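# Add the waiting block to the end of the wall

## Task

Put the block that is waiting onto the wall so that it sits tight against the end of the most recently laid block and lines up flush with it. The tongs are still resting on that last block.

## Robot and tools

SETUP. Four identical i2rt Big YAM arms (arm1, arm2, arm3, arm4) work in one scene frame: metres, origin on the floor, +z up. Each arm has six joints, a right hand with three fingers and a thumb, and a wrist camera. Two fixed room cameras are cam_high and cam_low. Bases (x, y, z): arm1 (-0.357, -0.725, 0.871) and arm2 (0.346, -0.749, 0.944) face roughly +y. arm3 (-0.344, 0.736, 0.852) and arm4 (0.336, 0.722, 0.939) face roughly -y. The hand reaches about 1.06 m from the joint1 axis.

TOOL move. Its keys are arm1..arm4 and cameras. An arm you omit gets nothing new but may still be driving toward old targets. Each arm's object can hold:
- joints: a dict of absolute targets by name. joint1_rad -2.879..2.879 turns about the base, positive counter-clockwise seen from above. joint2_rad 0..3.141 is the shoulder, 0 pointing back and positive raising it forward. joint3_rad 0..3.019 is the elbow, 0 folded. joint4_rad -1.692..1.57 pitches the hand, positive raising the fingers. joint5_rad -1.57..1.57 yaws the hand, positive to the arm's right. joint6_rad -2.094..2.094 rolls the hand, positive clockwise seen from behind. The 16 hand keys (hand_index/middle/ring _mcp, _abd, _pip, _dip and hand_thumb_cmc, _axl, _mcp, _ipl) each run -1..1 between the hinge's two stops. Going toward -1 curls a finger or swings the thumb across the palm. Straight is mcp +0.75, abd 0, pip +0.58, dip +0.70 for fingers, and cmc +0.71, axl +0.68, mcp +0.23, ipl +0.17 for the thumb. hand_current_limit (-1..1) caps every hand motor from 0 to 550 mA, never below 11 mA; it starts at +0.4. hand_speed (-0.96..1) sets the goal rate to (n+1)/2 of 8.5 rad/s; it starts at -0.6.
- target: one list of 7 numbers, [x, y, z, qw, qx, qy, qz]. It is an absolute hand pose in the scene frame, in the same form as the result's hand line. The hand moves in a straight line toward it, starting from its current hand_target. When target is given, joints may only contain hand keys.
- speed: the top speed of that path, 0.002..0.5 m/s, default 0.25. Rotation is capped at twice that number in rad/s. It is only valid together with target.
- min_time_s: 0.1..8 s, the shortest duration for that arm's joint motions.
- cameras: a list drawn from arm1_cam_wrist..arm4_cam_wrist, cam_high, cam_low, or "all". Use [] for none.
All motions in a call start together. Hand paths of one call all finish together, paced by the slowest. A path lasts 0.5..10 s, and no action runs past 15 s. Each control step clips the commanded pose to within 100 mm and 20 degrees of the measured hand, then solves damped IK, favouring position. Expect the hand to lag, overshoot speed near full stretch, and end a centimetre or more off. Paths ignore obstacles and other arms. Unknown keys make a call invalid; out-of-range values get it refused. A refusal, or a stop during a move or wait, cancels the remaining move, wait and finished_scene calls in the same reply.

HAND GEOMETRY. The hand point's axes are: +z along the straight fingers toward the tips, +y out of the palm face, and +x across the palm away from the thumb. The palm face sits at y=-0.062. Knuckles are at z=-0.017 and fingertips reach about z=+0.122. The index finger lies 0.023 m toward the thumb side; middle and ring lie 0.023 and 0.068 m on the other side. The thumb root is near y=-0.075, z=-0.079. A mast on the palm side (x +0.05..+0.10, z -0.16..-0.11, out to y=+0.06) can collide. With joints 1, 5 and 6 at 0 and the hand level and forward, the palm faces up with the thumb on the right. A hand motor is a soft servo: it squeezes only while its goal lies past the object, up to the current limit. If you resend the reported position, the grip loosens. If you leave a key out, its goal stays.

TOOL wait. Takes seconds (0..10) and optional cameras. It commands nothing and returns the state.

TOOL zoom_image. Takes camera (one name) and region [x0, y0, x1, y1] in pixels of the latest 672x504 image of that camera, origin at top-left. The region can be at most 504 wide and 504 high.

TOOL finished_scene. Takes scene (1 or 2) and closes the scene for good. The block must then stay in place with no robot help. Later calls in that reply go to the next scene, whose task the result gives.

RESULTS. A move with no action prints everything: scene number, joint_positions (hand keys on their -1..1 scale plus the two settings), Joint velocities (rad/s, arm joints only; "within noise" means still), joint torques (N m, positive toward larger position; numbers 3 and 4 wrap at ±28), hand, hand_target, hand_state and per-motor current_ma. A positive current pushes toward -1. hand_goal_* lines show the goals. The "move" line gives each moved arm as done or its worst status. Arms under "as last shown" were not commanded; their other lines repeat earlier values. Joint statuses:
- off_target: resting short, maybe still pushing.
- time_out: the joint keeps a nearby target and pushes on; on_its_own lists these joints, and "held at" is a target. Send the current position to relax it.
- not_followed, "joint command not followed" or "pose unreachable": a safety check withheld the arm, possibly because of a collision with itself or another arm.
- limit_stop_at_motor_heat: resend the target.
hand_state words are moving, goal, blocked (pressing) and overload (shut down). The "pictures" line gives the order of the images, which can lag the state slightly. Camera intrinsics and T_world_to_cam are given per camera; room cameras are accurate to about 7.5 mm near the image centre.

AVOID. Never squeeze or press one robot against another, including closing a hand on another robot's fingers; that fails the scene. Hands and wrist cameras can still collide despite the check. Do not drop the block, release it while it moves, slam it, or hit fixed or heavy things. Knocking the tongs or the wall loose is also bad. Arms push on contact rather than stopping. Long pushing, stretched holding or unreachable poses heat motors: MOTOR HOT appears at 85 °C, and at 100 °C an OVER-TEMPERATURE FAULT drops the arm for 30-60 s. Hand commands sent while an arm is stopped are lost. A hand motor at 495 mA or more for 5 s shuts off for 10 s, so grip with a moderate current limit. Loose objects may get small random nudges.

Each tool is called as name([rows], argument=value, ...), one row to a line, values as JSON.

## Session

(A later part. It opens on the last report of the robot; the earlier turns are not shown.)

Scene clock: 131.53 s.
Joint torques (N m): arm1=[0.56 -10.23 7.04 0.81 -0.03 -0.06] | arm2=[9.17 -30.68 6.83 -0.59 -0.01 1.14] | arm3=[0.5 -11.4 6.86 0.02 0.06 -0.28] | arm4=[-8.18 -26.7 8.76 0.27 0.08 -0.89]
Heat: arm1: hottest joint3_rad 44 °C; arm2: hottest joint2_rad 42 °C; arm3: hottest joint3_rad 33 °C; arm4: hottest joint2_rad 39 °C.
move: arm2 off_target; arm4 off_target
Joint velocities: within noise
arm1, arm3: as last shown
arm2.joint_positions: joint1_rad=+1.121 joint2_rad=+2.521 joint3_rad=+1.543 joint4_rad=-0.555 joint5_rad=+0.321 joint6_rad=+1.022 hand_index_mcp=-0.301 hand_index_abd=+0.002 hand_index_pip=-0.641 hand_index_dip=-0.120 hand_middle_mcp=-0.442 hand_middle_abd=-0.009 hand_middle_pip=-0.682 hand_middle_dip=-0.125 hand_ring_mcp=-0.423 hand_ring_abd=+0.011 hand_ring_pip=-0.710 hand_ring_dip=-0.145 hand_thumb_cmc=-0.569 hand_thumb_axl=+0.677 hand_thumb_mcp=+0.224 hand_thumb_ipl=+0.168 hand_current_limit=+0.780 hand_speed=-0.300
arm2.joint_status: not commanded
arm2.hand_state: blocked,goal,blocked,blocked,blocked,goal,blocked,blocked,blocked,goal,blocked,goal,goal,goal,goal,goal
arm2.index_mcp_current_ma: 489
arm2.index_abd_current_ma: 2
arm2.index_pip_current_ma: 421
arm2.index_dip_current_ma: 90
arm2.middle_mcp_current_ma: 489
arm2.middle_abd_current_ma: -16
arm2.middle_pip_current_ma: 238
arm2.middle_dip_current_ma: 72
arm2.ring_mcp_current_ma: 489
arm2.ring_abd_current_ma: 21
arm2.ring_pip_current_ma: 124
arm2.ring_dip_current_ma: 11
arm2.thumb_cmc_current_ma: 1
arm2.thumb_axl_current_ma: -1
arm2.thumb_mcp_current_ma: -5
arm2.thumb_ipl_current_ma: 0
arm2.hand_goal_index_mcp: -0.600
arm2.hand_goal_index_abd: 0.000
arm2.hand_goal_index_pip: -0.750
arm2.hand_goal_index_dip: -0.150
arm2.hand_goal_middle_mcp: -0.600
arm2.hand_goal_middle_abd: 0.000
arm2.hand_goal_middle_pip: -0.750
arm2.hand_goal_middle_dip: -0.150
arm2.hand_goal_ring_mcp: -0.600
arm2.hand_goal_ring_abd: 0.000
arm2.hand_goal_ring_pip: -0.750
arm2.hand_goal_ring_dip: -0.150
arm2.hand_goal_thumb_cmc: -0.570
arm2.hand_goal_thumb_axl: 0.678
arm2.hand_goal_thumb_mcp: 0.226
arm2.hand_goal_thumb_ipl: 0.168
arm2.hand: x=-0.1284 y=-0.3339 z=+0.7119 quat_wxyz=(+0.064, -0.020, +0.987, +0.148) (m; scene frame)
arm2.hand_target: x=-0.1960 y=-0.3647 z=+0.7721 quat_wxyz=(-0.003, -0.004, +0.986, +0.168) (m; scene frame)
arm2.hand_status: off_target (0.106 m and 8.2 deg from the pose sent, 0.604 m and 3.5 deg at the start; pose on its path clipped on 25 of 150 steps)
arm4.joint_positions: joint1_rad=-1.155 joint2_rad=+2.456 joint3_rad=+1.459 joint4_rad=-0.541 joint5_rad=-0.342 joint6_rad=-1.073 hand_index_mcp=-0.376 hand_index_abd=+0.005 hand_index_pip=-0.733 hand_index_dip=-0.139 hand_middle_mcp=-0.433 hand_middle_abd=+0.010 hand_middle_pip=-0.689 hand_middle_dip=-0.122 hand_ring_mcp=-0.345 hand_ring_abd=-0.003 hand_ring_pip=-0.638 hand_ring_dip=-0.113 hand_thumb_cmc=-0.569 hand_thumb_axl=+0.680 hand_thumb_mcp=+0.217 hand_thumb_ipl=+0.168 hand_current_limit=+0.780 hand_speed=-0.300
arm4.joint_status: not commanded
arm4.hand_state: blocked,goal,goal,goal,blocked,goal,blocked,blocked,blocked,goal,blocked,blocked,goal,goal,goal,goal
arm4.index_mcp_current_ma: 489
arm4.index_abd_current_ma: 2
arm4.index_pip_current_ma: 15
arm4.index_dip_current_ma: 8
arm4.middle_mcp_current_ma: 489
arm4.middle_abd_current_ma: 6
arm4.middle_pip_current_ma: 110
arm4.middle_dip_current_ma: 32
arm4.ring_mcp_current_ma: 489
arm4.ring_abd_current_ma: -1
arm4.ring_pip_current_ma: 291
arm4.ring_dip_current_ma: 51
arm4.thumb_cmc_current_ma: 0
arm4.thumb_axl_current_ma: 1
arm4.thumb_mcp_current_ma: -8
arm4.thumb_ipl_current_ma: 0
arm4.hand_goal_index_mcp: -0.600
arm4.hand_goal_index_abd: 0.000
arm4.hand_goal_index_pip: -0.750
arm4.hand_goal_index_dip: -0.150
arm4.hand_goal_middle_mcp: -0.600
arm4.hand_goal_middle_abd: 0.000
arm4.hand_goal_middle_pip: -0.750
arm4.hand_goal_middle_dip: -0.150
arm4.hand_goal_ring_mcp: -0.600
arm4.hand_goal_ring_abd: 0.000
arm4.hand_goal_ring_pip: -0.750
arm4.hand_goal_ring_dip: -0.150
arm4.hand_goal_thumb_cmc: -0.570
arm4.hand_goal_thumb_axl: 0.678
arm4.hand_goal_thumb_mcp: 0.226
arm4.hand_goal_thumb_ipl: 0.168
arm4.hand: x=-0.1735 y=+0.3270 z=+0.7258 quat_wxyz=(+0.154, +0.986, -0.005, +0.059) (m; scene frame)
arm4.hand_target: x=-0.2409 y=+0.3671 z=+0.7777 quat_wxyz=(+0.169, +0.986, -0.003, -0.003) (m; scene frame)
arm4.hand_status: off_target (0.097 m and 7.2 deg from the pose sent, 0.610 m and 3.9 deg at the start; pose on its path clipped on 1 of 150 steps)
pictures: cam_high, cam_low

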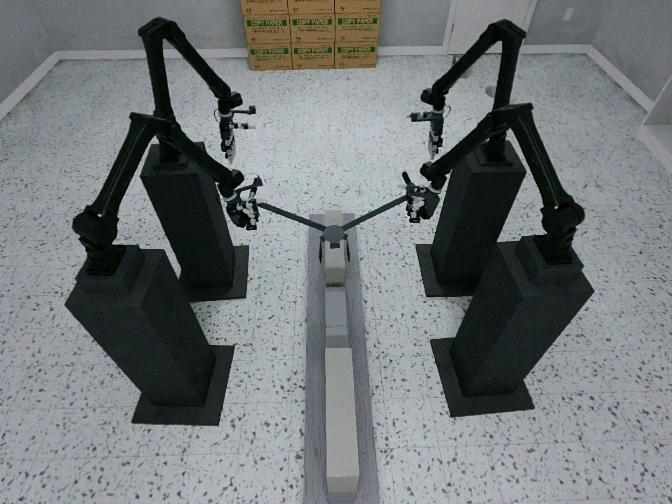

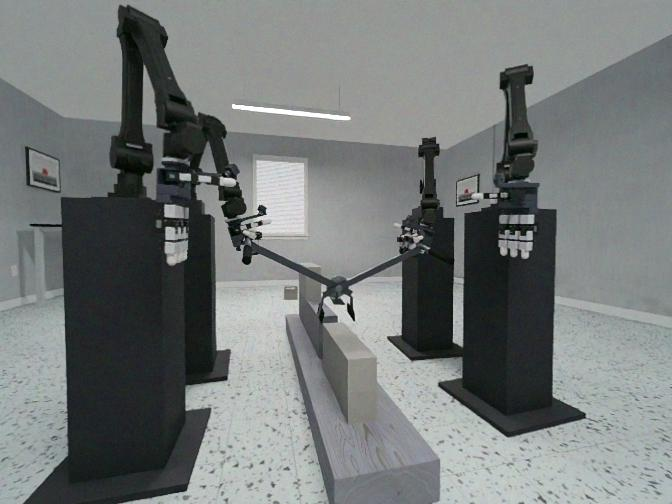

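wait(seconds=0.5, cameras=["cam_low", "cam_high", "arm1_cam_wrist", "arm3_cam_wrist"])

zoom_image(camera="cam_low", region=[290, 260, 390, 360])

zoom_image(camera="cam_high", region=[290, 200, 390, 300])

Scene clock: 139.33 s.
Joint torques (N m): arm1=[0.5 -10.11 7.05 0.8 -0.02 -0.06] | arm2=[9.29 -30.68 6.75 -0.61 -0.01 1.14] | arm3=[0.73 -11.28 6.87 -0.03 0.06 -0.29] | arm4=[-8.41 -26.58 8.75 0.36 0.08 -0.86]
Heat: arm1: hottest joint3_rad 43 °C; arm2: hottest joint2_rad 43 °C; arm3: hottest joint3_rad 33 °C; arm4: hottest joint2_rad 40 °C.
Joint velocities: within noise
arm1.joint_positions: joint1_rad=+0.840 joint2_rad=+1.741 joint3_rad=+0.722 joint4_rad=-0.601 joint5_rad=-0.004 joint6_rad=+0.928 hand_index_mcp=+0.754 hand_index_abd=+0.000 hand_index_pip=+0.577 hand_index_dip=+0.696 hand_middle_mcp=+0.754 hand_middle_abd=+0.000 hand_middle_pip=+0.577 hand_middle_dip=+0.696 hand_ring_mcp=+0.754 hand_ring_abd=+0.000 hand_ring_pip=+0.577 hand_ring_dip=+0.696 hand_thumb_cmc=-0.569 hand_thumb_axl=+0.677 hand_thumb_mcp=+0.223 hand_thumb_ipl=+0.168 hand_current_limit=+0.780 hand_speed=-0.300
arm1.joint_status: not commanded
arm1.hand_state: goal,goal,goal,goal,goal,goal,goal,goal,goal,goal,goal,goal,goal,goal,goal,goal
arm1.index_mcp_current_ma: 1
arm1.index_abd_current_ma: 1
arm1.index_pip_current_ma: 2
arm1.index_dip_current_ma: 0
arm1.middle_mcp_current_ma: 1
arm1.middle_abd_current_ma: 1
arm1.middle_pip_current_ma: 2
arm1.middle_dip_current_ma: 0
arm1.ring_mcp_current_ma: 1
arm1.ring_abd_current_ma: 1
arm1.ring_pip_current_ma: 2
arm1.ring_dip_current_ma: 0
arm1.thumb_cmc_current_ma: 2
arm1.thumb_axl_current_ma: -2
arm1.thumb_mcp_current_ma: -11
arm1.thumb_ipl_current_ma: -1
arm1.hand_goal_index_mcp: 0.754
arm1.hand_goal_index_abd: 0.000
arm1.hand_goal_index_pip: 0.576
arm1.hand_goal_index_dip: 0.696
arm1.hand_goal_middle_mcp: 0.754
arm1.hand_goal_middle_abd: 0.000
arm1.hand_goal_middle_pip: 0.576
arm1.hand_goal_middle_dip: 0.696
arm1.hand_goal_ring_mcp: 0.754
arm1.hand_goal_ring_abd: 0.000
arm1.hand_goal_ring_pip: 0.576
arm1.hand_goal_ring_dip: 0.696
arm1.hand_goal_thumb_cmc: -0.570
arm1.hand_goal_thumb_axl: 0.678
arm1.hand_goal_thumb_mcp: 0.226
arm1.hand_goal_thumb_ipl: 0.168
arm1.hand: x=-0.6014 y=-0.4299 z=+0.7936 quat_wxyz=(+0.015, +0.011, +1.000, -0.010) (m; scene frame)
arm1.hand_target: x=-0.6197 y=-0.4204 z=+0.8005 quat_wxyz=(+0.000, +0.000, +1.000, +0.000) (m; scene frame)
arm1.hand_status: not commanded
arm2.joint_positions: joint1_rad=+1.121 joint2_rad=+2.521 joint3_rad=+1.543 joint4_rad=-0.555 joint5_rad=+0.321 joint6_rad=+1.022 hand_index_mcp=-0.301 hand_index_abd=+0.002 hand_index_pip=-0.641 hand_index_dip=-0.120 hand_middle_mcp=-0.442 hand_middle_abd=-0.009 hand_middle_pip=-0.682 hand_middle_dip=-0.125 hand_ring_mcp=-0.423 hand_ring_abd=+0.011 hand_ring_pip=-0.710 hand_ring_dip=-0.145 hand_thumb_cmc=-0.569 hand_thumb_axl=+0.677 hand_thumb_mcp=+0.224 hand_thumb_ipl=+0.168 hand_current_limit=+0.780 hand_speed=-0.300
arm2.joint_status: not commanded
arm2.hand_state: blocked,goal,blocked,blocked,blocked,goal,blocked,blocked,blocked,goal,blocked,goal,goal,goal,goal,goal
arm2.index_mcp_current_ma: 490
arm2.index_abd_current_ma: 2
arm2.index_pip_current_ma: 421
arm2.index_dip_current_ma: 90
arm2.middle_mcp_current_ma: 489
arm2.middle_abd_current_ma: -16
arm2.middle_pip_current_ma: 238
arm2.middle_dip_current_ma: 72
arm2.ring_mcp_current_ma: 490
arm2.ring_abd_current_ma: 21
arm2.ring_pip_current_ma: 124
arm2.ring_dip_current_ma: 11
arm2.thumb_cmc_current_ma: 1
arm2.thumb_axl_current_ma: -1
arm2.thumb_mcp_current_ma: -5
arm2.thumb_ipl_current_ma: 0
arm2.hand_goal_index_mcp: -0.600
arm2.hand_goal_index_abd: 0.000
arm2.hand_goal_index_pip: -0.750
arm2.hand_goal_index_dip: -0.150
arm2.hand_goal_middle_mcp: -0.600
arm2.hand_goal_middle_abd: 0.000
arm2.hand_goal_middle_pip: -0.750
arm2.hand_goal_middle_dip: -0.150
arm2.hand_goal_ring_mcp: -0.600
arm2.hand_goal_ring_abd: 0.000
arm2.hand_goal_ring_pip: -0.750
arm2.hand_goal_ring_dip: -0.150
arm2.hand_goal_thumb_cmc: -0.570
arm2.hand_goal_thumb_axl: 0.678
arm2.hand_goal_thumb_mcp: 0.226
arm2.hand_goal_thumb_ipl: 0.168
arm2.hand: x=-0.1284 y=-0.3339 z=+0.7119 quat_wxyz=(+0.064, -0.020, +0.987, +0.148) (m; scene frame)
arm2.hand_target: x=-0.1960 y=-0.3647 z=+0.7721 quat_wxyz=(-0.003, -0.004, +0.986, +0.168) (m; scene frame)
arm2.hand_status: off_target (0.106 m and 8.2 deg from the pose sent, 0.604 m and 3.5 deg at the start; pose on its path clipped on 25 of 150 steps)
arm3.joint_positions: joint1_rad=-0.917 joint2_rad=+1.706 joint3_rad=+0.746 joint4_rad=-0.666 joint5_rad=+0.001 joint6_rad=-0.907 hand_index_mcp=+0.754 hand_index_abd=+0.001 hand_index_pip=+0.577 hand_index_dip=+0.696 hand_middle_mcp=+0.754 hand_middle_abd=+0.001 hand_middle_pip=+0.577 hand_middle_dip=+0.696 hand_ring_mcp=+0.754 hand_ring_abd=+0.001 hand_ring_pip=+0.577 hand_ring_dip=+0.696 hand_thumb_cmc=-0.567 hand_thumb_axl=+0.677 hand_thumb_mcp=+0.223 hand_thumb_ipl=+0.168 hand_current_limit=+0.780 hand_speed=-0.300
arm3.joint_status: not commanded
arm3.hand_state: goal,goal,goal,goal,goal,goal,goal,goal,goal,goal,goal,goal,goal,goal,goal,goal
arm3.index_mcp_current_ma: 0
arm3.index_abd_current_ma: 0
arm3.index_pip_current_ma: 0
arm3.index_dip_current_ma: 0
arm3.middle_mcp_current_ma: 0
arm3.middle_abd_current_ma: 0
arm3.middle_pip_current_ma: 0
arm3.middle_dip_current_ma: 0
arm3.ring_mcp_current_ma: 0
arm3.ring_abd_current_ma: 0
arm3.ring_pip_current_ma: 0
arm3.ring_dip_current_ma: 0
arm3.thumb_cmc_current_ma: 2
arm3.thumb_axl_current_ma: 0
arm3.thumb_mcp_current_ma: -2
arm3.thumb_ipl_current_ma: 0
arm3.hand_goal_index_mcp: 0.754
arm3.hand_goal_index_abd: 0.000
arm3.hand_goal_index_pip: 0.576
arm3.hand_goal_index_dip: 0.696
arm3.hand_goal_middle_mcp: 0.754
arm3.hand_goal_middle_abd: 0.000
arm3.hand_goal_middle_pip: 0.576
arm3.hand_goal_middle_dip: 0.696
arm3.hand_goal_ring_mcp: 0.754
arm3.hand_goal_ring_abd: 0.000
arm3.hand_goal_ring_pip: 0.576
arm3.hand_goal_ring_dip: 0.696
arm3.hand_goal_thumb_cmc: -0.570
arm3.hand_goal_thumb_axl: 0.678
arm3.hand_goal_thumb_mcp: 0.226
arm3.hand_goal_thumb_ipl: 0.168
arm3.hand: x=-0.6429 y=+0.4418 z=+0.7858 quat_wxyz=(-0.015, +1.000, -0.006, +0.021) (m; scene frame)
arm3.hand_target: x=-0.6597 y=+0.4303 z=+0.8005 quat_wxyz=(+0.000, +1.000, +0.000, +0.000) (m; scene frame)
arm3.hand_status: not commanded
arm4.joint_positions: joint1_rad=-1.155 joint2_rad=+2.456 joint3_rad=+1.459 joint4_rad=-0.541 joint5_rad=-0.342 joint6_rad=-1.073 hand_index_mcp=-0.376 hand_index_abd=+0.005 hand_index_pip=-0.733 hand_index_dip=-0.139 hand_middle_mcp=-0.433 hand_middle_abd=+0.010 hand_middle_pip=-0.689 hand_middle_dip=-0.122 hand_ring_mcp=-0.345 hand_ring_abd=-0.003 hand_ring_pip=-0.638 hand_ring_dip=-0.113 hand_thumb_cmc=-0.569 hand_thumb_axl=+0.680 hand_thumb_mcp=+0.217 hand_thumb_ipl=+0.168 hand_current_limit=+0.780 hand_speed=-0.300
arm4.joint_status: not commanded
arm4.hand_state: blocked,goal,goal,goal,blocked,goal,blocked,blocked,blocked,goal,blocked,blocked,goal,goal,goal,goal
arm4.index_mcp_current_ma: 489
arm4.index_abd_current_ma: 2
arm4.index_pip_current_ma: 15
arm4.index_dip_current_ma: 8
arm4.middle_mcp_current_ma: 489
arm4.middle_abd_current_ma: 6
arm4.middle_pip_current_ma: 110
arm4.middle_dip_current_ma: 32
arm4.ring_mcp_current_ma: 489
arm4.ring_abd_current_ma: -1
arm4.ring_pip_current_ma: 291
arm4.ring_dip_current_ma: 51
arm4.thumb_cmc_current_ma: 0
arm4.thumb_axl_current_ma: 1
arm4.thumb_mcp_current_ma: -8
arm4.thumb_ipl_current_ma: 0
arm4.hand_goal_index_mcp: -0.600
arm4.hand_goal_index_abd: 0.000
arm4.hand_goal_index_pip: -0.750
arm4.hand_goal_index_dip: -0.150
arm4.hand_goal_middle_mcp: -0.600
arm4.hand_goal_middle_abd: 0.000
arm4.hand_goal_middle_pip: -0.750
arm4.hand_goal_middle_dip: -0.150
arm4.hand_goal_ring_mcp: -0.600
arm4.hand_goal_ring_abd: 0.000
arm4.hand_goal_ring_pip: -0.750
arm4.hand_goal_ring_dip: -0.150
arm4.hand_goal_thumb_cmc: -0.570
arm4.hand_goal_thumb_axl: 0.678
arm4.hand_goal_thumb_mcp: 0.226
arm4.hand_goal_thumb_ipl: 0.168
arm4.hand: x=-0.1735 y=+0.3270 z=+0.7258 quat_wxyz=(+0.154, +0.986, -0.005, +0.059) (m; scene frame)
arm4.hand_target: x=-0.2409 y=+0.3671 z=+0.7777 quat_wxyz=(+0.169, +0.986, -0.003, -0.003) (m; scene frame)
arm4.hand_status: off_target (0.097 m and 7.2 deg from the pose sent, 0.610 m and 3.9 deg at the start; pose on its path clipped on 1 of 150 steps)
wait: 0.50 s; at rest from the start
pictures: arm1_cam_wrist, arm3_cam_wrist, cam_high, cam_low
camera_calibration:
arm1_cam_wrist: T_world_to_cam=[[0.778751, 0.626556, -0.0312068, 0.80006], [0.445854, -0.517789, 0.730143, -0.572078], [0.441317, -0.582513, -0.682581, 0.682102], [0, 0, 0, 1]] pos_world=[-0.669007, -0.400165, 0.908256]
arm3_cam_wrist: T_world_to_cam=[[-0.771655, -0.635041, -0.0356571, -0.158971], [-0.441915, 0.494975, 0.748138, -1.13927], [-0.457449, 0.593062, -0.662585, 0.0901837], [0, 0, 0, 1]] pos_world=[-0.584878, 0.409473, 0.906417]

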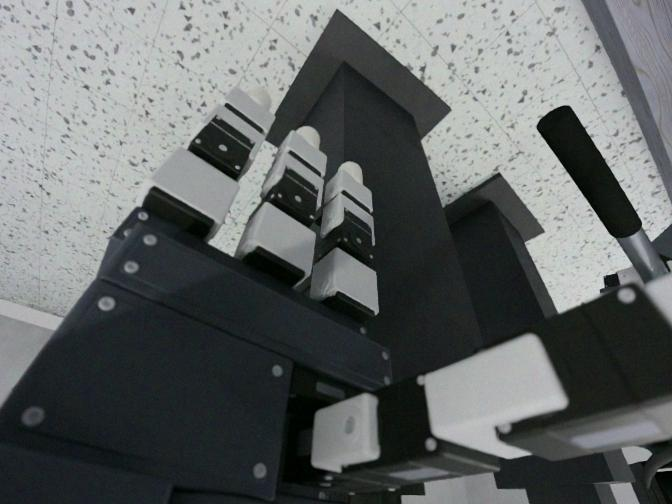

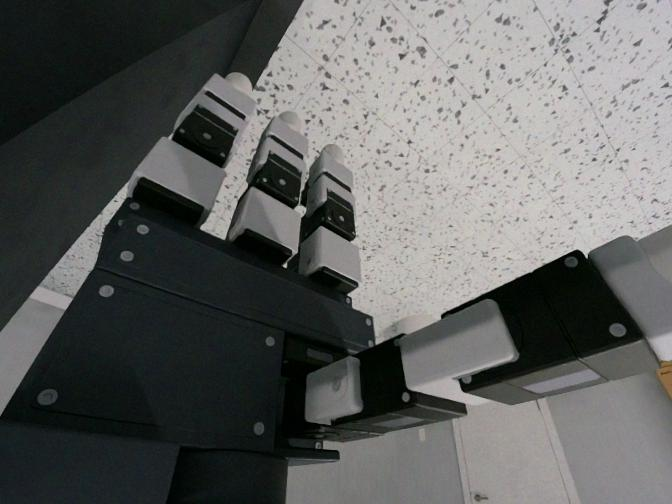

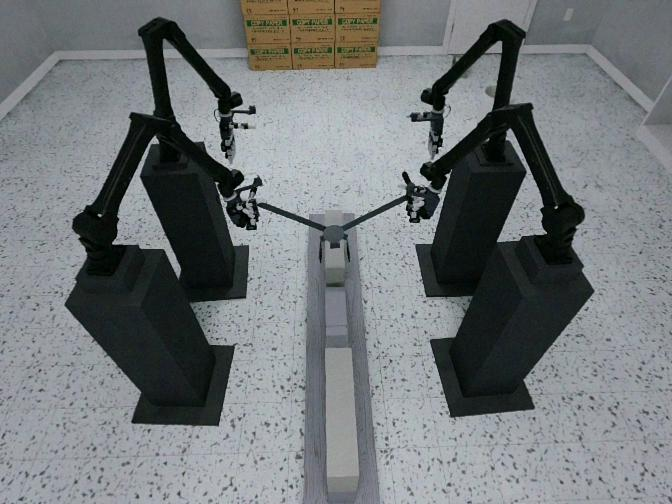

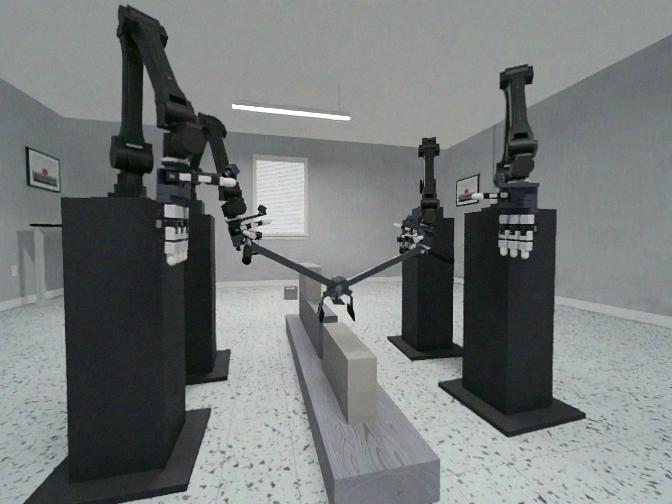

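Scaled by 5.040 from the camera's 672x504 image, which has a finer 960x720 frame.

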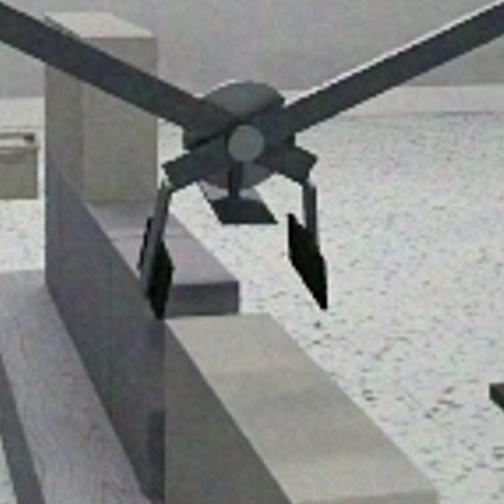

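Scaled by 5.040 from the camera's 672x504 image, which has a finer 960x720 frame.

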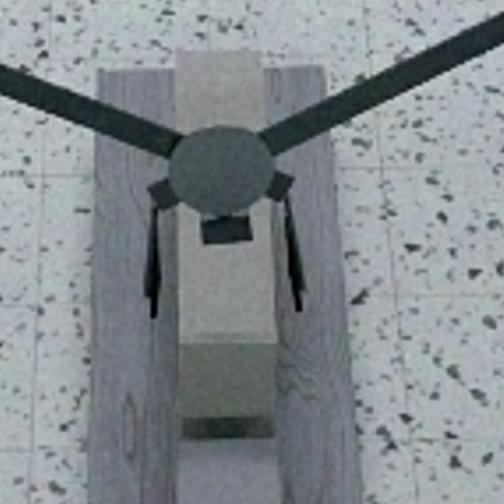

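move(arm2={"target": [-0.255, -0.352, 0.72, 0, 0, 0.9848, 0.1736], "speed": 0.08}, arm4={"target": [-0.292, 0.352, 0.72, 0.1736, 0.9848, 0, 0], "speed": 0.08}, cameras=["cam_low", "cam_high"])

zoom_image(camera="cam_low", region=[290, 260, 390, 360])

zoom_image(camera="cam_high", region=[290, 200, 390, 300])

Scene clock: 166.63 s.
Joint torques (N m): arm1=[0.67 -10.29 7.06 0.79 -0.02 -0.05] | arm2=[8.41 -31.33 6.87 0.31 0.11 0.99] | arm3=[0.56 -11.28 6.87 0.01 0.06 -0.27] | arm4=[-7.3 -27.81 8.7 1.44 -0.09 -0.69]
Heat: arm1: hottest joint3_rad 43 °C; arm2: hottest joint2_rad 46 °C; arm3: hottest joint3_rad 33 °C; arm4: hottest joint2_rad 42 °C.
move: arm2 off_target; arm4 off_target
Joint velocities: within noise
arm1, arm3: as last shown
arm2.joint_positions: joint1_rad=+1.124 joint2_rad=+2.732 joint3_rad=+1.727 joint4_rad=-0.544 joint5_rad=+0.318 joint6_rad=+1.026 hand_index_mcp=-0.302 hand_index_abd=+0.002 hand_index_pip=-0.641 hand_index_dip=-0.120 hand_middle_mcp=-0.443 hand_middle_abd=-0.014 hand_middle_pip=-0.683 hand_middle_dip=-0.125 hand_ring_mcp=-0.423 hand_ring_abd=+0.011 hand_ring_pip=-0.710 hand_ring_dip=-0.145 hand_thumb_cmc=-0.569 hand_thumb_axl=+0.677 hand_thumb_mcp=+0.224 hand_thumb_ipl=+0.168 hand_current_limit=+0.780 hand_speed=-0.300
arm2.joint_status: not commanded
arm2.hand_state: blocked,goal,blocked,blocked,blocked,goal,blocked,blocked,blocked,goal,blocked,goal,goal,goal,goal,goal
arm2.index_mcp_current_ma: 490
arm2.index_abd_current_ma: 2
arm2.index_pip_current_ma: 421
arm2.index_dip_current_ma: 90
arm2.middle_mcp_current_ma: 489
arm2.middle_abd_current_ma: -30
arm2.middle_pip_current_ma: 235
arm2.middle_dip_current_ma: 72
arm2.ring_mcp_current_ma: 489
arm2.ring_abd_current_ma: 21
arm2.ring_pip_current_ma: 124
arm2.ring_dip_current_ma: 11
arm2.thumb_cmc_current_ma: 1
arm2.thumb_axl_current_ma: -1
arm2.thumb_mcp_current_ma: -5
arm2.thumb_ipl_current_ma: 0
arm2.hand_goal_index_mcp: -0.600
arm2.hand_goal_index_abd: 0.000
arm2.hand_goal_index_pip: -0.750
arm2.hand_goal_index_dip: -0.150
arm2.hand_goal_middle_mcp: -0.600
arm2.hand_goal_middle_abd: 0.000
arm2.hand_goal_middle_pip: -0.750
arm2.hand_goal_middle_dip: -0.150
arm2.hand_goal_ring_mcp: -0.600
arm2.hand_goal_ring_abd: 0.000
arm2.hand_goal_ring_pip: -0.750
arm2.hand_goal_ring_dip: -0.150
arm2.hand_goal_thumb_cmc: -0.570
arm2.hand_goal_thumb_axl: 0.678
arm2.hand_goal_thumb_mcp: 0.226
arm2.hand_goal_thumb_ipl: 0.168
arm2.hand: x=-0.1425 y=-0.3284 z=+0.6291 quat_wxyz=(+0.070, -0.020, +0.987, +0.143) (m; scene frame)
arm2.hand_target: x=-0.2159 y=-0.3471 z=+0.6893 quat_wxyz=(-0.003, -0.003, +0.986, +0.168) (m; scene frame)
arm2.hand_status: off_target (0.147 m and 9.0 deg from the pose sent, 0.128 m and 8.2 deg at the start; pose on its path clipped on 43 of 53 steps)
arm4.joint_positions: joint1_rad=-1.158 joint2_rad=+2.660 joint3_rad=+1.638 joint4_rad=-0.543 joint5_rad=-0.336 joint6_rad=-1.083 hand_index_mcp=-0.377 hand_index_abd=+0.005 hand_index_pip=-0.733 hand_index_dip=-0.139 hand_middle_mcp=-0.433 hand_middle_abd=+0.016 hand_middle_pip=-0.689 hand_middle_dip=-0.124 hand_ring_mcp=-0.345 hand_ring_abd=-0.003 hand_ring_pip=-0.638 hand_ring_dip=-0.113 hand_thumb_cmc=-0.569 hand_thumb_axl=+0.680 hand_thumb_mcp=+0.217 hand_thumb_ipl=+0.168 hand_current_limit=+0.780 hand_speed=-0.300
arm4.joint_status: not commanded
arm4.hand_state: blocked,goal,goal,goal,blocked,goal,blocked,blocked,blocked,goal,blocked,blocked,goal,goal,goal,goal
arm4.index_mcp_current_ma: 489
arm4.index_abd_current_ma: 2
arm4.index_pip_current_ma: 15
arm4.index_dip_current_ma: 7
arm4.middle_mcp_current_ma: 489
arm4.middle_abd_current_ma: 11
arm4.middle_pip_current_ma: 110
arm4.middle_dip_current_ma: 29
arm4.ring_mcp_current_ma: 490
arm4.ring_abd_current_ma: -1
arm4.ring_pip_current_ma: 291
arm4.ring_dip_current_ma: 51
arm4.thumb_cmc_current_ma: 0
arm4.thumb_axl_current_ma: 1
arm4.thumb_mcp_current_ma: -8
arm4.thumb_ipl_current_ma: 0
arm4.hand_goal_index_mcp: -0.600
arm4.hand_goal_index_abd: 0.000
arm4.hand_goal_index_pip: -0.750
arm4.hand_goal_index_dip: -0.150
arm4.hand_goal_middle_mcp: -0.600
arm4.hand_goal_middle_abd: 0.000
arm4.hand_goal_middle_pip: -0.750
arm4.hand_goal_middle_dip: -0.150
arm4.hand_goal_ring_mcp: -0.600
arm4.hand_goal_ring_abd: 0.000
arm4.hand_goal_ring_pip: -0.750
arm4.hand_goal_ring_dip: -0.150
arm4.hand_goal_thumb_cmc: -0.570
arm4.hand_goal_thumb_axl: 0.678
arm4.hand_goal_thumb_mcp: 0.226
arm4.hand_goal_thumb_ipl: 0.168
arm4.hand: x=-0.1907 y=+0.3214 z=+0.6471 quat_wxyz=(+0.146, +0.987, -0.003, +0.068) (m; scene frame)
arm4.hand_target: x=-0.2653 y=+0.3487 z=+0.7033 quat_wxyz=(+0.169, +0.986, -0.002, -0.002) (m; scene frame)
arm4.hand_status: off_target (0.129 m and 8.4 deg from the pose sent, 0.121 m and 7.2 deg at the start; pose on its path clipped on 38 of 53 steps)
pictures: cam_high, cam_low

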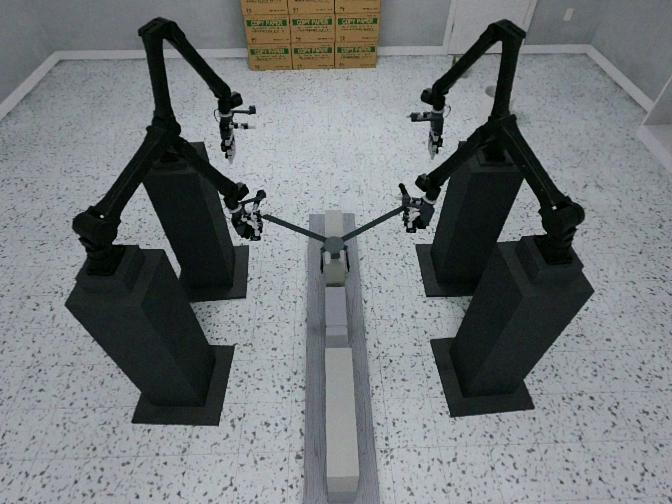

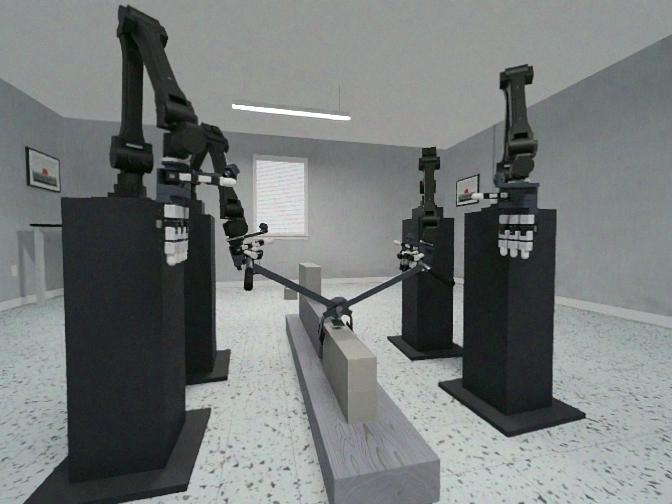

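Scaled by 5.040 from the camera's 672x504 image, which has a finer 960x720 frame.

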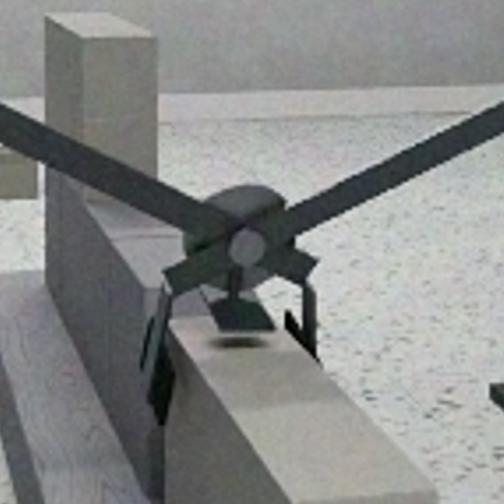

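Scaled by 5.040 from the camera's 672x504 image, which has a finer 960x720 frame.

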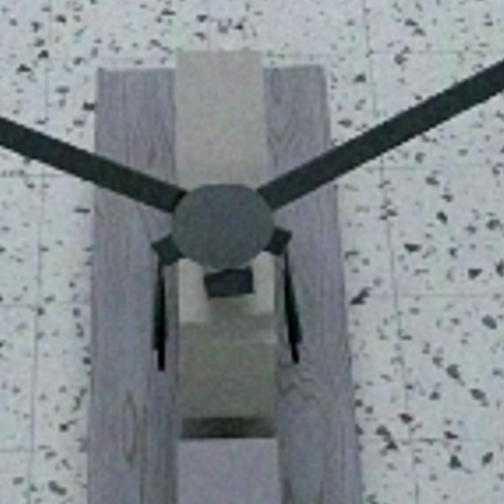

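move(arm2={"target": [-0.225, -0.345, 0.60, 0, 0, 0.9848, 0.1736], "speed": 0.06}, arm4={"target": [-0.265, 0.348, 0.60, 0.1736, 0.9848, 0, 0], "speed": 0.06}, cameras=["cam_low", "cam_high"])

zoom_image(camera="cam_low", region=[290, 260, 390, 360])

zoom_image(camera="cam_high", region=[290, 200, 390, 300])

Scene clock: 182.50 s.
Joint torques (N m): arm1=[0.5 -10.46 7.04 0.85 -0.03 -0.06] | arm2=[7.24 -24.53 10 1.57 -0.65 0.5] | arm3=[0.73 -11.28 6.86 -0.03 0.06 -0.28] | arm4=[-4.72 -20.07 12.01 3.32 0.64 -0.28]
Heat: arm1: hottest joint3_rad 43 °C; arm2: hottest joint2_rad 49 °C; arm3: hottest joint3_rad 33 °C; arm4: hottest joint2_rad 41 °C.
move: arm2 off_target; arm4 off_target
Joint velocities: within noise
arm1, arm3: as last shown
arm2.joint_positions: joint1_rad=+1.144 joint2_rad=+2.844 joint3_rad=+1.843 joint4_rad=-0.544 joint5_rad=+0.341 joint6_rad=+1.080 hand_index_mcp=-0.324 hand_index_abd=+0.001 hand_index_pip=-0.638 hand_index_dip=-0.108 hand_middle_mcp=-0.453 hand_middle_abd=-0.014 hand_middle_pip=-0.685 hand_middle_dip=-0.125 hand_ring_mcp=-0.423 hand_ring_abd=+0.011 hand_ring_pip=-0.710 hand_ring_dip=-0.145 hand_thumb_cmc=-0.569 hand_thumb_axl=+0.687 hand_thumb_mcp=+0.229 hand_thumb_ipl=+0.168 hand_current_limit=+0.780 hand_speed=-0.300
arm2.joint_status: not commanded
arm2.hand_state: blocked,goal,blocked,blocked,blocked,goal,blocked,blocked,blocked,goal,blocked,goal,goal,goal,goal,goal
arm2.index_mcp_current_ma: 490
arm2.index_abd_current_ma: 2
arm2.index_pip_current_ma: 437
arm2.index_dip_current_ma: 135
arm2.middle_mcp_current_ma: 490
arm2.middle_abd_current_ma: -29
arm2.middle_pip_current_ma: 224
arm2.middle_dip_current_ma: 72
arm2.ring_mcp_current_ma: 490
arm2.ring_abd_current_ma: 21
arm2.ring_pip_current_ma: 124
arm2.ring_dip_current_ma: 11
arm2.thumb_cmc_current_ma: 1
arm2.thumb_axl_current_ma: 27
arm2.thumb_mcp_current_ma: 7
arm2.thumb_ipl_current_ma: 0
arm2.hand_goal_index_mcp: -0.600
arm2.hand_goal_index_abd: 0.000
arm2.hand_goal_index_pip: -0.750
arm2.hand_goal_index_dip: -0.150
arm2.hand_goal_middle_mcp: -0.600
arm2.hand_goal_middle_abd: 0.000
arm2.hand_goal_middle_pip: -0.750
arm2.hand_goal_middle_dip: -0.150
arm2.hand_goal_ring_mcp: -0.600
arm2.hand_goal_ring_abd: 0.000
arm2.hand_goal_ring_pip: -0.750
arm2.hand_goal_ring_dip: -0.150
arm2.hand_goal_thumb_cmc: -0.570
arm2.hand_goal_thumb_axl: 0.678
arm2.hand_goal_thumb_mcp: 0.226
arm2.hand_goal_thumb_ipl: 0.168
arm2.on_its_own: hand_index_mcp moved -0.023 toward your old target -0.600
arm2.hand: x=-0.1530 y=-0.3324 z=+0.5908 quat_wxyz=(+0.068, -0.003, +0.985, +0.156) (m; scene frame)
arm2.hand_target: x=-0.2207 y=-0.3496 z=+0.6051 quat_wxyz=(-0.001, -0.002, +0.985, +0.170) (m; scene frame)
arm2.hand_status: off_target (0.074 m and 8.1 deg from the pose sent, 0.089 m and 9.0 deg at the start)
arm4.joint_positions: joint1_rad=-1.193 joint2_rad=+2.782 joint3_rad=+1.716 joint4_rad=-0.500 joint5_rad=-0.361 joint6_rad=-1.135 hand_index_mcp=-0.403 hand_index_abd=+0.003 hand_index_pip=-0.734 hand_index_dip=-0.142 hand_middle_mcp=-0.455 hand_middle_abd=+0.017 hand_middle_pip=-0.687 hand_middle_dip=-0.125 hand_ring_mcp=-0.363 hand_ring_abd=-0.003 hand_ring_pip=-0.629 hand_ring_dip=-0.100 hand_thumb_cmc=-0.568 hand_thumb_axl=+0.680 hand_thumb_mcp=+0.217 hand_thumb_ipl=+0.168 hand_current_limit=+0.780 hand_speed=-0.300
arm4.joint_status: not commanded
arm4.hand_state: blocked,goal,goal,goal,blocked,goal,blocked,blocked,blocked,goal,blocked,blocked,goal,goal,goal,goal
arm4.index_mcp_current_ma: 490
arm4.index_abd_current_ma: 1
arm4.index_pip_current_ma: 14
arm4.index_dip_current_ma: 5
arm4.middle_mcp_current_ma: 479
arm4.middle_abd_current_ma: 12
arm4.middle_pip_current_ma: 116
arm4.middle_dip_current_ma: 28
arm4.ring_mcp_current_ma: 490
arm4.ring_abd_current_ma: -1
arm4.ring_pip_current_ma: 328
arm4.ring_dip_current_ma: 83
arm4.thumb_cmc_current_ma: 0
arm4.thumb_axl_current_ma: 1
arm4.thumb_mcp_current_ma: -8
arm4.thumb_ipl_current_ma: 0
arm4.hand_goal_index_mcp: -0.600
arm4.hand_goal_index_abd: 0.000
arm4.hand_goal_index_pip: -0.750
arm4.hand_goal_index_dip: -0.150
arm4.hand_goal_middle_mcp: -0.600
arm4.hand_goal_middle_abd: 0.000
arm4.hand_goal_middle_pip: -0.750
arm4.hand_goal_middle_dip: -0.150
arm4.hand_goal_ring_mcp: -0.600
arm4.hand_goal_ring_abd: 0.000
arm4.hand_goal_ring_pip: -0.750
arm4.hand_goal_ring_dip: -0.150
arm4.hand_goal_thumb_cmc: -0.570
arm4.hand_goal_thumb_axl: 0.678
arm4.hand_goal_thumb_mcp: 0.226
arm4.hand_goal_thumb_ipl: 0.168
arm4.on_its_own: hand_index_mcp moved -0.026 toward your old target -0.600; hand_middle_mcp moved -0.022 toward your old target -0.600
arm4.hand: x=-0.1959 y=+0.3376 z=+0.5969 quat_wxyz=(+0.159, +0.985, +0.005, +0.067) (m; scene frame)
arm4.hand_target: x=-0.2599 y=+0.3526 z=+0.6064 quat_wxyz=(+0.171, +0.985, -0.001, +0.000) (m; scene frame)
arm4.hand_status: off_target (0.070 m and 7.9 deg from the pose sent, 0.092 m and 8.4 deg at the start)
pictures: cam_high, cam_low

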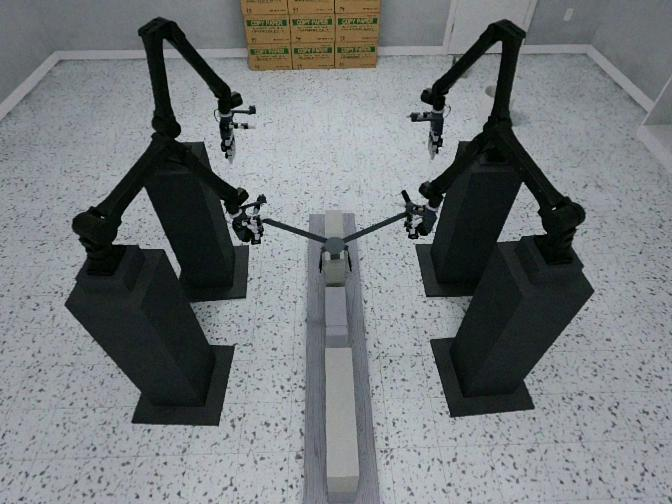

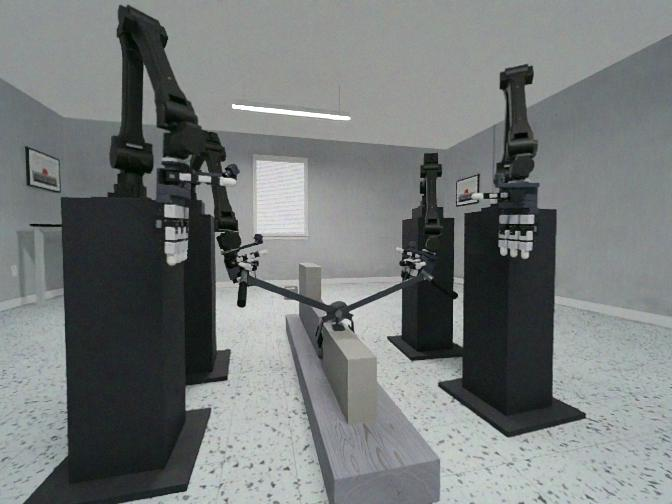

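Scaled by 5.040 from the camera's 672x504 image, which has a finer 960x720 frame.

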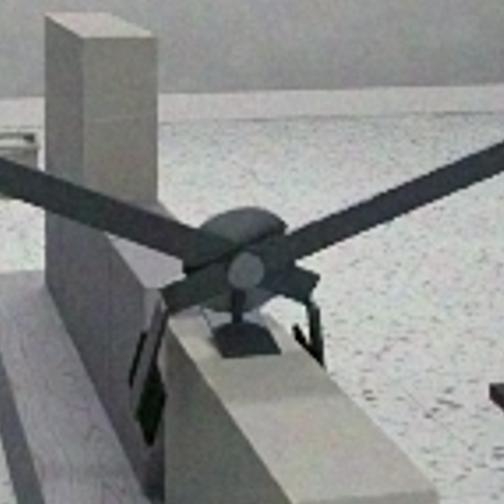

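Scaled by 5.040 from the camera's 672x504 image, which has a finer 960x720 frame.

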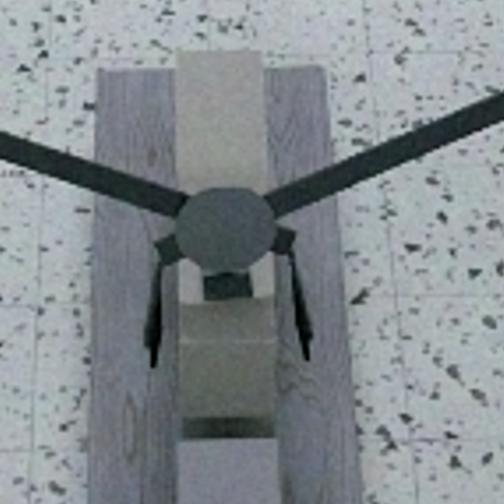

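move(arm2={"target": [-0.175, -0.335, 0.565, 0, 0, 0.9848, 0.1736], "speed": 0.06}, arm4={"target": [-0.217, 0.340, 0.567, 0.1736, 0.9848, 0, 0], "speed": 0.06}, arm1={"target": [-0.55, -0.42, 0.62, 0, 0, 1, 0], "speed": 0.2}, arm3={"target": [-0.60, 0.45, 0.62, 0, 1, 0, 0], "speed": 0.2}, cameras=["cam_low", "cam_high"])

zoom_image(camera="cam_low", region=[290, 260, 390, 360])

zoom_image(camera="cam_high", region=[180, 130, 480, 330])

Scene clock: 190.77 s.
Joint torques (N m): arm1=[-0.03 -11.58 0.09 0.95 0.05 -0.06] | arm2=[4.01 -21.25 6.41 3.96 -1.07 0.07] | arm3=[1.79 -12.16 0.76 0.1 0 0] | arm4=[-0.91 -16.67 7.8 5.71 1.26 0.07]
Heat: arm1: hottest joint3_rad 43 °C; arm2: hottest joint2_rad 49 °C; arm3: hottest joint3_rad 33 °C; arm4: hottest joint2_rad 41 °C.
move: arm1 done; arm2 off_target; arm3 done; arm4 off_target
Joint velocities: within noise
arm1.joint_positions: joint1_rad=+0.719 joint2_rad=+2.276 joint3_rad=+0.675 joint4_rad=+0.008 joint5_rad=-0.004 joint6_rad=+0.793 hand_index_mcp=+0.754 hand_index_abd=+0.000 hand_index_pip=+0.577 hand_index_dip=+0.696 hand_middle_mcp=+0.754 hand_middle_abd=+0.000 hand_middle_pip=+0.577 hand_middle_dip=+0.696 hand_ring_mcp=+0.754 hand_ring_abd=+0.000 hand_ring_pip=+0.577 hand_ring_dip=+0.696 hand_thumb_cmc=-0.569 hand_thumb_axl=+0.677 hand_thumb_mcp=+0.223 hand_thumb_ipl=+0.168 hand_current_limit=+0.780 hand_speed=-0.300
arm1.joint_status: not commanded
arm1.hand_state: goal,goal,goal,goal,goal,goal,goal,goal,goal,goal,goal,goal,goal,goal,goal,goal
arm1.index_mcp_current_ma: 0
arm1.index_abd_current_ma: 1
arm1.index_pip_current_ma: 2
arm1.index_dip_current_ma: 0
arm1.middle_mcp_current_ma: 0
arm1.middle_abd_current_ma: 1
arm1.middle_pip_current_ma: 2
arm1.middle_dip_current_ma: 0
arm1.ring_mcp_current_ma: 1
arm1.ring_abd_current_ma: 1
arm1.ring_pip_current_ma: 2
arm1.ring_dip_current_ma: 0
arm1.thumb_cmc_current_ma: 2
arm1.thumb_axl_current_ma: -2
arm1.thumb_mcp_current_ma: -11
arm1.thumb_ipl_current_ma: -1
arm1.hand_goal_index_mcp: 0.754
arm1.hand_goal_index_abd: 0.000
arm1.hand_goal_index_pip: 0.576
arm1.hand_goal_index_dip: 0.696
arm1.hand_goal_middle_mcp: 0.754
arm1.hand_goal_middle_abd: 0.000
arm1.hand_goal_middle_pip: 0.576
arm1.hand_goal_middle_dip: 0.696
arm1.hand_goal_ring_mcp: 0.754
arm1.hand_goal_ring_abd: 0.000
arm1.hand_goal_ring_pip: 0.576
arm1.hand_goal_ring_dip: 0.696
arm1.hand_goal_thumb_cmc: -0.570
arm1.hand_goal_thumb_axl: 0.678
arm1.hand_goal_thumb_mcp: 0.226
arm1.hand_goal_thumb_ipl: 0.168
arm1.hand: x=-0.5485 y=-0.4243 z=+0.6197 quat_wxyz=(+0.004, +0.004, +1.000, -0.003) (m; scene frame)
arm1.hand_target: x=-0.5499 y=-0.4200 z=+0.6200 quat_wxyz=(+0.000, +0.000, +1.000, +0.000) (m; scene frame)
arm1.hand_status: done (0.005 m and 0.7 deg from the pose sent, 0.181 m and 2.4 deg at the start)
arm2.joint_positions: joint1_rad=+1.140 joint2_rad=+2.839 joint3_rad=+1.800 joint4_rad=-0.473 joint5_rad=+0.351 joint6_rad=+1.069 hand_index_mcp=-0.325 hand_index_abd=-0.002 hand_index_pip=-0.635 hand_index_dip=-0.108 hand_middle_mcp=-0.454 hand_middle_abd=-0.014 hand_middle_pip=-0.685 hand_middle_dip=-0.125 hand_ring_mcp=-0.423 hand_ring_abd=+0.011 hand_ring_pip=-0.710 hand_ring_dip=-0.145 hand_thumb_cmc=-0.568 hand_thumb_axl=+0.688 hand_thumb_mcp=+0.232 hand_thumb_ipl=+0.168 hand_current_limit=+0.780 hand_speed=-0.300
arm2.joint_status: not commanded
arm2.hand_state: blocked,goal,blocked,blocked,blocked,goal,blocked,blocked,blocked,goal,blocked,goal,goal,goal,goal,goal
arm2.index_mcp_current_ma: 489
arm2.index_abd_current_ma: -3
arm2.index_pip_current_ma: 454
arm2.index_dip_current_ma: 135
arm2.middle_mcp_current_ma: 490
arm2.middle_abd_current_ma: -29
arm2.middle_pip_current_ma: 224
arm2.middle_dip_current_ma: 71
arm2.ring_mcp_current_ma: 489
arm2.ring_abd_current_ma: 21
arm2.ring_pip_current_ma: 124
arm2.ring_dip_current_ma: 11
arm2.thumb_cmc_current_ma: 3
arm2.thumb_axl_current_ma: 31
arm2.thumb_mcp_current_ma: 16
arm2.thumb_ipl_current_ma: 0
arm2.hand_goal_index_mcp: -0.600
arm2.hand_goal_index_abd: 0.000
arm2.hand_goal_index_pip: -0.750
arm2.hand_goal_index_dip: -0.150
arm2.hand_goal_middle_mcp: -0.600
arm2.hand_goal_middle_abd: 0.000
arm2.hand_goal_middle_pip: -0.750
arm2.hand_goal_middle_dip: -0.150
arm2.hand_goal_ring_mcp: -0.600
arm2.hand_goal_ring_abd: 0.000
arm2.hand_goal_ring_pip: -0.750
arm2.hand_goal_ring_dip: -0.150
arm2.hand_goal_thumb_cmc: -0.570
arm2.hand_goal_thumb_axl: 0.678
arm2.hand_goal_thumb_mcp: 0.226
arm2.hand_goal_thumb_ipl: 0.168
arm2.hand: x=-0.1466 y=-0.3318 z=+0.5874 quat_wxyz=(+0.057, -0.004, +0.984, +0.167) (m; scene frame)
arm2.hand_target: x=-0.1734 y=-0.3367 z=+0.5688 quat_wxyz=(+0.002, +0.000, +0.985, +0.172) (m; scene frame)
arm2.hand_status: off_target (0.036 m and 6.6 deg from the pose sent, 0.034 m and 8.1 deg at the start)
arm3.joint_positions: joint1_rad=-0.865 joint2_rad=+2.213 joint3_rad=+0.649 joint4_rad=-0.034 joint5_rad=+0.001 joint6_rad=-0.874 hand_index_mcp=+0.754 hand_index_abd=+0.001 hand_index_pip=+0.577 hand_index_dip=+0.696 hand_middle_mcp=+0.754 hand_middle_abd=+0.001 hand_middle_pip=+0.577 hand_middle_dip=+0.696 hand_ring_mcp=+0.754 hand_ring_abd=+0.001 hand_ring_pip=+0.577 hand_ring_dip=+0.696 hand_thumb_cmc=-0.568 hand_thumb_axl=+0.677 hand_thumb_mcp=+0.223 hand_thumb_ipl=+0.168 hand_current_limit=+0.780 hand_speed=-0.300
arm3.joint_status: not commanded
arm3.hand_state: goal,goal,goal,goal,goal,goal,goal,goal,goal,goal,goal,goal,goal,goal,goal,goal
arm3.index_mcp_current_ma: 0
arm3.index_abd_current_ma: 0
arm3.index_pip_current_ma: 0
arm3.index_dip_current_ma: 0
arm3.middle_mcp_current_ma: 0
arm3.middle_abd_current_ma: 0
arm3.middle_pip_current_ma: 0
arm3.middle_dip_current_ma: 0
arm3.ring_mcp_current_ma: 0
arm3.ring_abd_current_ma: 0
arm3.ring_pip_current_ma: 0
arm3.ring_dip_current_ma: 0
arm3.thumb_cmc_current_ma: 1
arm3.thumb_axl_current_ma: 0
arm3.thumb_mcp_current_ma: -2
arm3.thumb_ipl_current_ma: 0
arm3.hand_goal_index_mcp: 0.754
arm3.hand_goal_index_abd: 0.000
arm3.hand_goal_index_pip: 0.576
arm3.hand_goal_index_dip: 0.696
arm3.hand_goal_middle_mcp: 0.754
arm3.hand_goal_middle_abd: 0.000
arm3.hand_goal_middle_pip: 0.576
arm3.hand_goal_middle_dip: 0.696
arm3.hand_goal_ring_mcp: 0.754
arm3.hand_goal_ring_abd: 0.000
arm3.hand_goal_ring_pip: 0.576
arm3.hand_goal_ring_dip: 0.696
arm3.hand_goal_thumb_cmc: -0.570
arm3.hand_goal_thumb_axl: 0.678
arm3.hand_goal_thumb_mcp: 0.226
arm3.hand_goal_thumb_ipl: 0.168
arm3.hand: x=-0.5951 y=+0.4565 z=+0.6149 quat_wxyz=(-0.007, +1.000, +0.004, +0.009) (m; scene frame)
arm3.hand_target: x=-0.6000 y=+0.4501 z=+0.6200 quat_wxyz=(+0.000, +1.000, +0.000, +0.000) (m; scene frame)
arm3.hand_status: done (0.010 m and 1.4 deg from the pose sent, 0.171 m and 3.0 deg at the start)
arm4.joint_positions: joint1_rad=-1.192 joint2_rad=+2.782 joint3_rad=+1.677 joint4_rad=-0.419 joint5_rad=-0.375 joint6_rad=-1.127 hand_index_mcp=-0.404 hand_index_abd=+0.003 hand_index_pip=-0.733 hand_index_dip=-0.143 hand_middle_mcp=-0.466 hand_middle_abd=+0.027 hand_middle_pip=-0.675 hand_middle_dip=-0.125 hand_ring_mcp=-0.370 hand_ring_abd=+0.002 hand_ring_pip=-0.616 hand_ring_dip=-0.089 hand_thumb_cmc=-0.568 hand_thumb_axl=+0.680 hand_thumb_mcp=+0.217 hand_thumb_ipl=+0.168 hand_current_limit=+0.780 hand_speed=-0.300
arm4.joint_status: not commanded
arm4.hand_state: blocked,goal,goal,goal,blocked,blocked,blocked,blocked,blocked,goal,blocked,blocked,goal,goal,goal,goal
arm4.index_mcp_current_ma: 490
arm4.index_abd_current_ma: 1
arm4.index_pip_current_ma: 15
arm4.index_dip_current_ma: 4
arm4.middle_mcp_current_ma: 424
arm4.middle_abd_current_ma: 25
arm4.middle_pip_current_ma: 154
arm4.middle_dip_current_ma: 28
arm4.ring_mcp_current_ma: 490
arm4.ring_abd_current_ma: 0
arm4.ring_pip_current_ma: 387
arm4.ring_dip_current_ma: 111
arm4.thumb_cmc_current_ma: 0
arm4.thumb_axl_current_ma: 1
arm4.thumb_mcp_current_ma: -8
arm4.thumb_ipl_current_ma: 0
arm4.hand_goal_index_mcp: -0.600
arm4.hand_goal_index_abd: 0.000
arm4.hand_goal_index_pip: -0.750
arm4.hand_goal_index_dip: -0.150
arm4.hand_goal_middle_mcp: -0.600
arm4.hand_goal_middle_abd: 0.000
arm4.hand_goal_middle_pip: -0.750
arm4.hand_goal_middle_dip: -0.150
arm4.hand_goal_ring_mcp: -0.600
arm4.hand_goal_ring_abd: 0.000
arm4.hand_goal_ring_pip: -0.750
arm4.hand_goal_ring_dip: -0.150
arm4.hand_goal_thumb_cmc: -0.570
arm4.hand_goal_thumb_axl: 0.678
arm4.hand_goal_thumb_mcp: 0.226
arm4.hand_goal_thumb_ipl: 0.168
arm4.hand: x=-0.1916 y=+0.3377 z=+0.5942 quat_wxyz=(+0.174, +0.983, +0.006, +0.052) (m; scene frame)
arm4.hand_target: x=-0.2144 y=+0.3420 z=+0.5713 quat_wxyz=(+0.173, +0.985, +0.000, +0.002) (m; scene frame)
arm4.hand_status: off_target (0.037 m and 6.1 deg from the pose sent, 0.037 m and 7.9 deg at the start)
pictures: cam_high, cam_low

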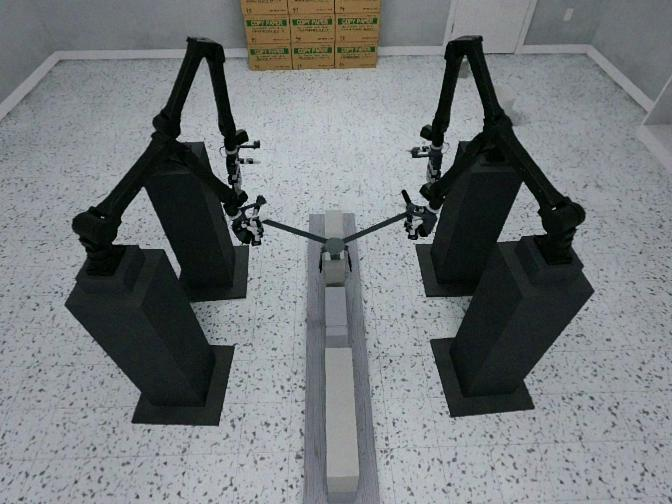

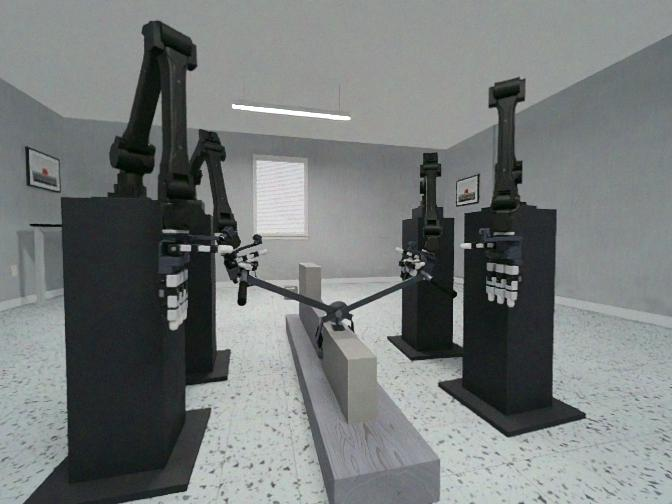

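Scaled by 5.040 from the camera's 672x504 image, which has a finer 960x720 frame.

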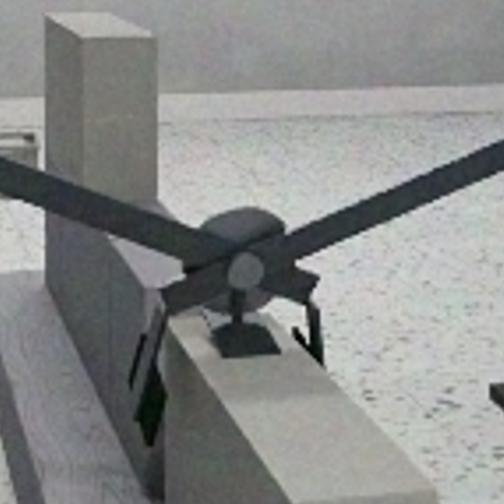

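Scaled by 1.680 from the camera's 672x504 image, which has a finer 960x720 frame.

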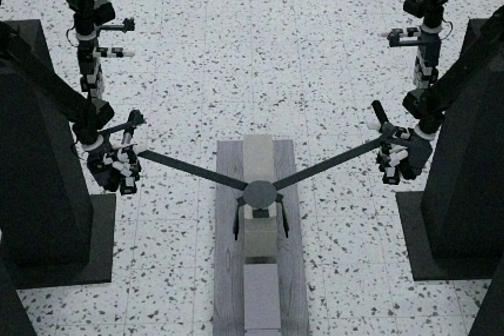

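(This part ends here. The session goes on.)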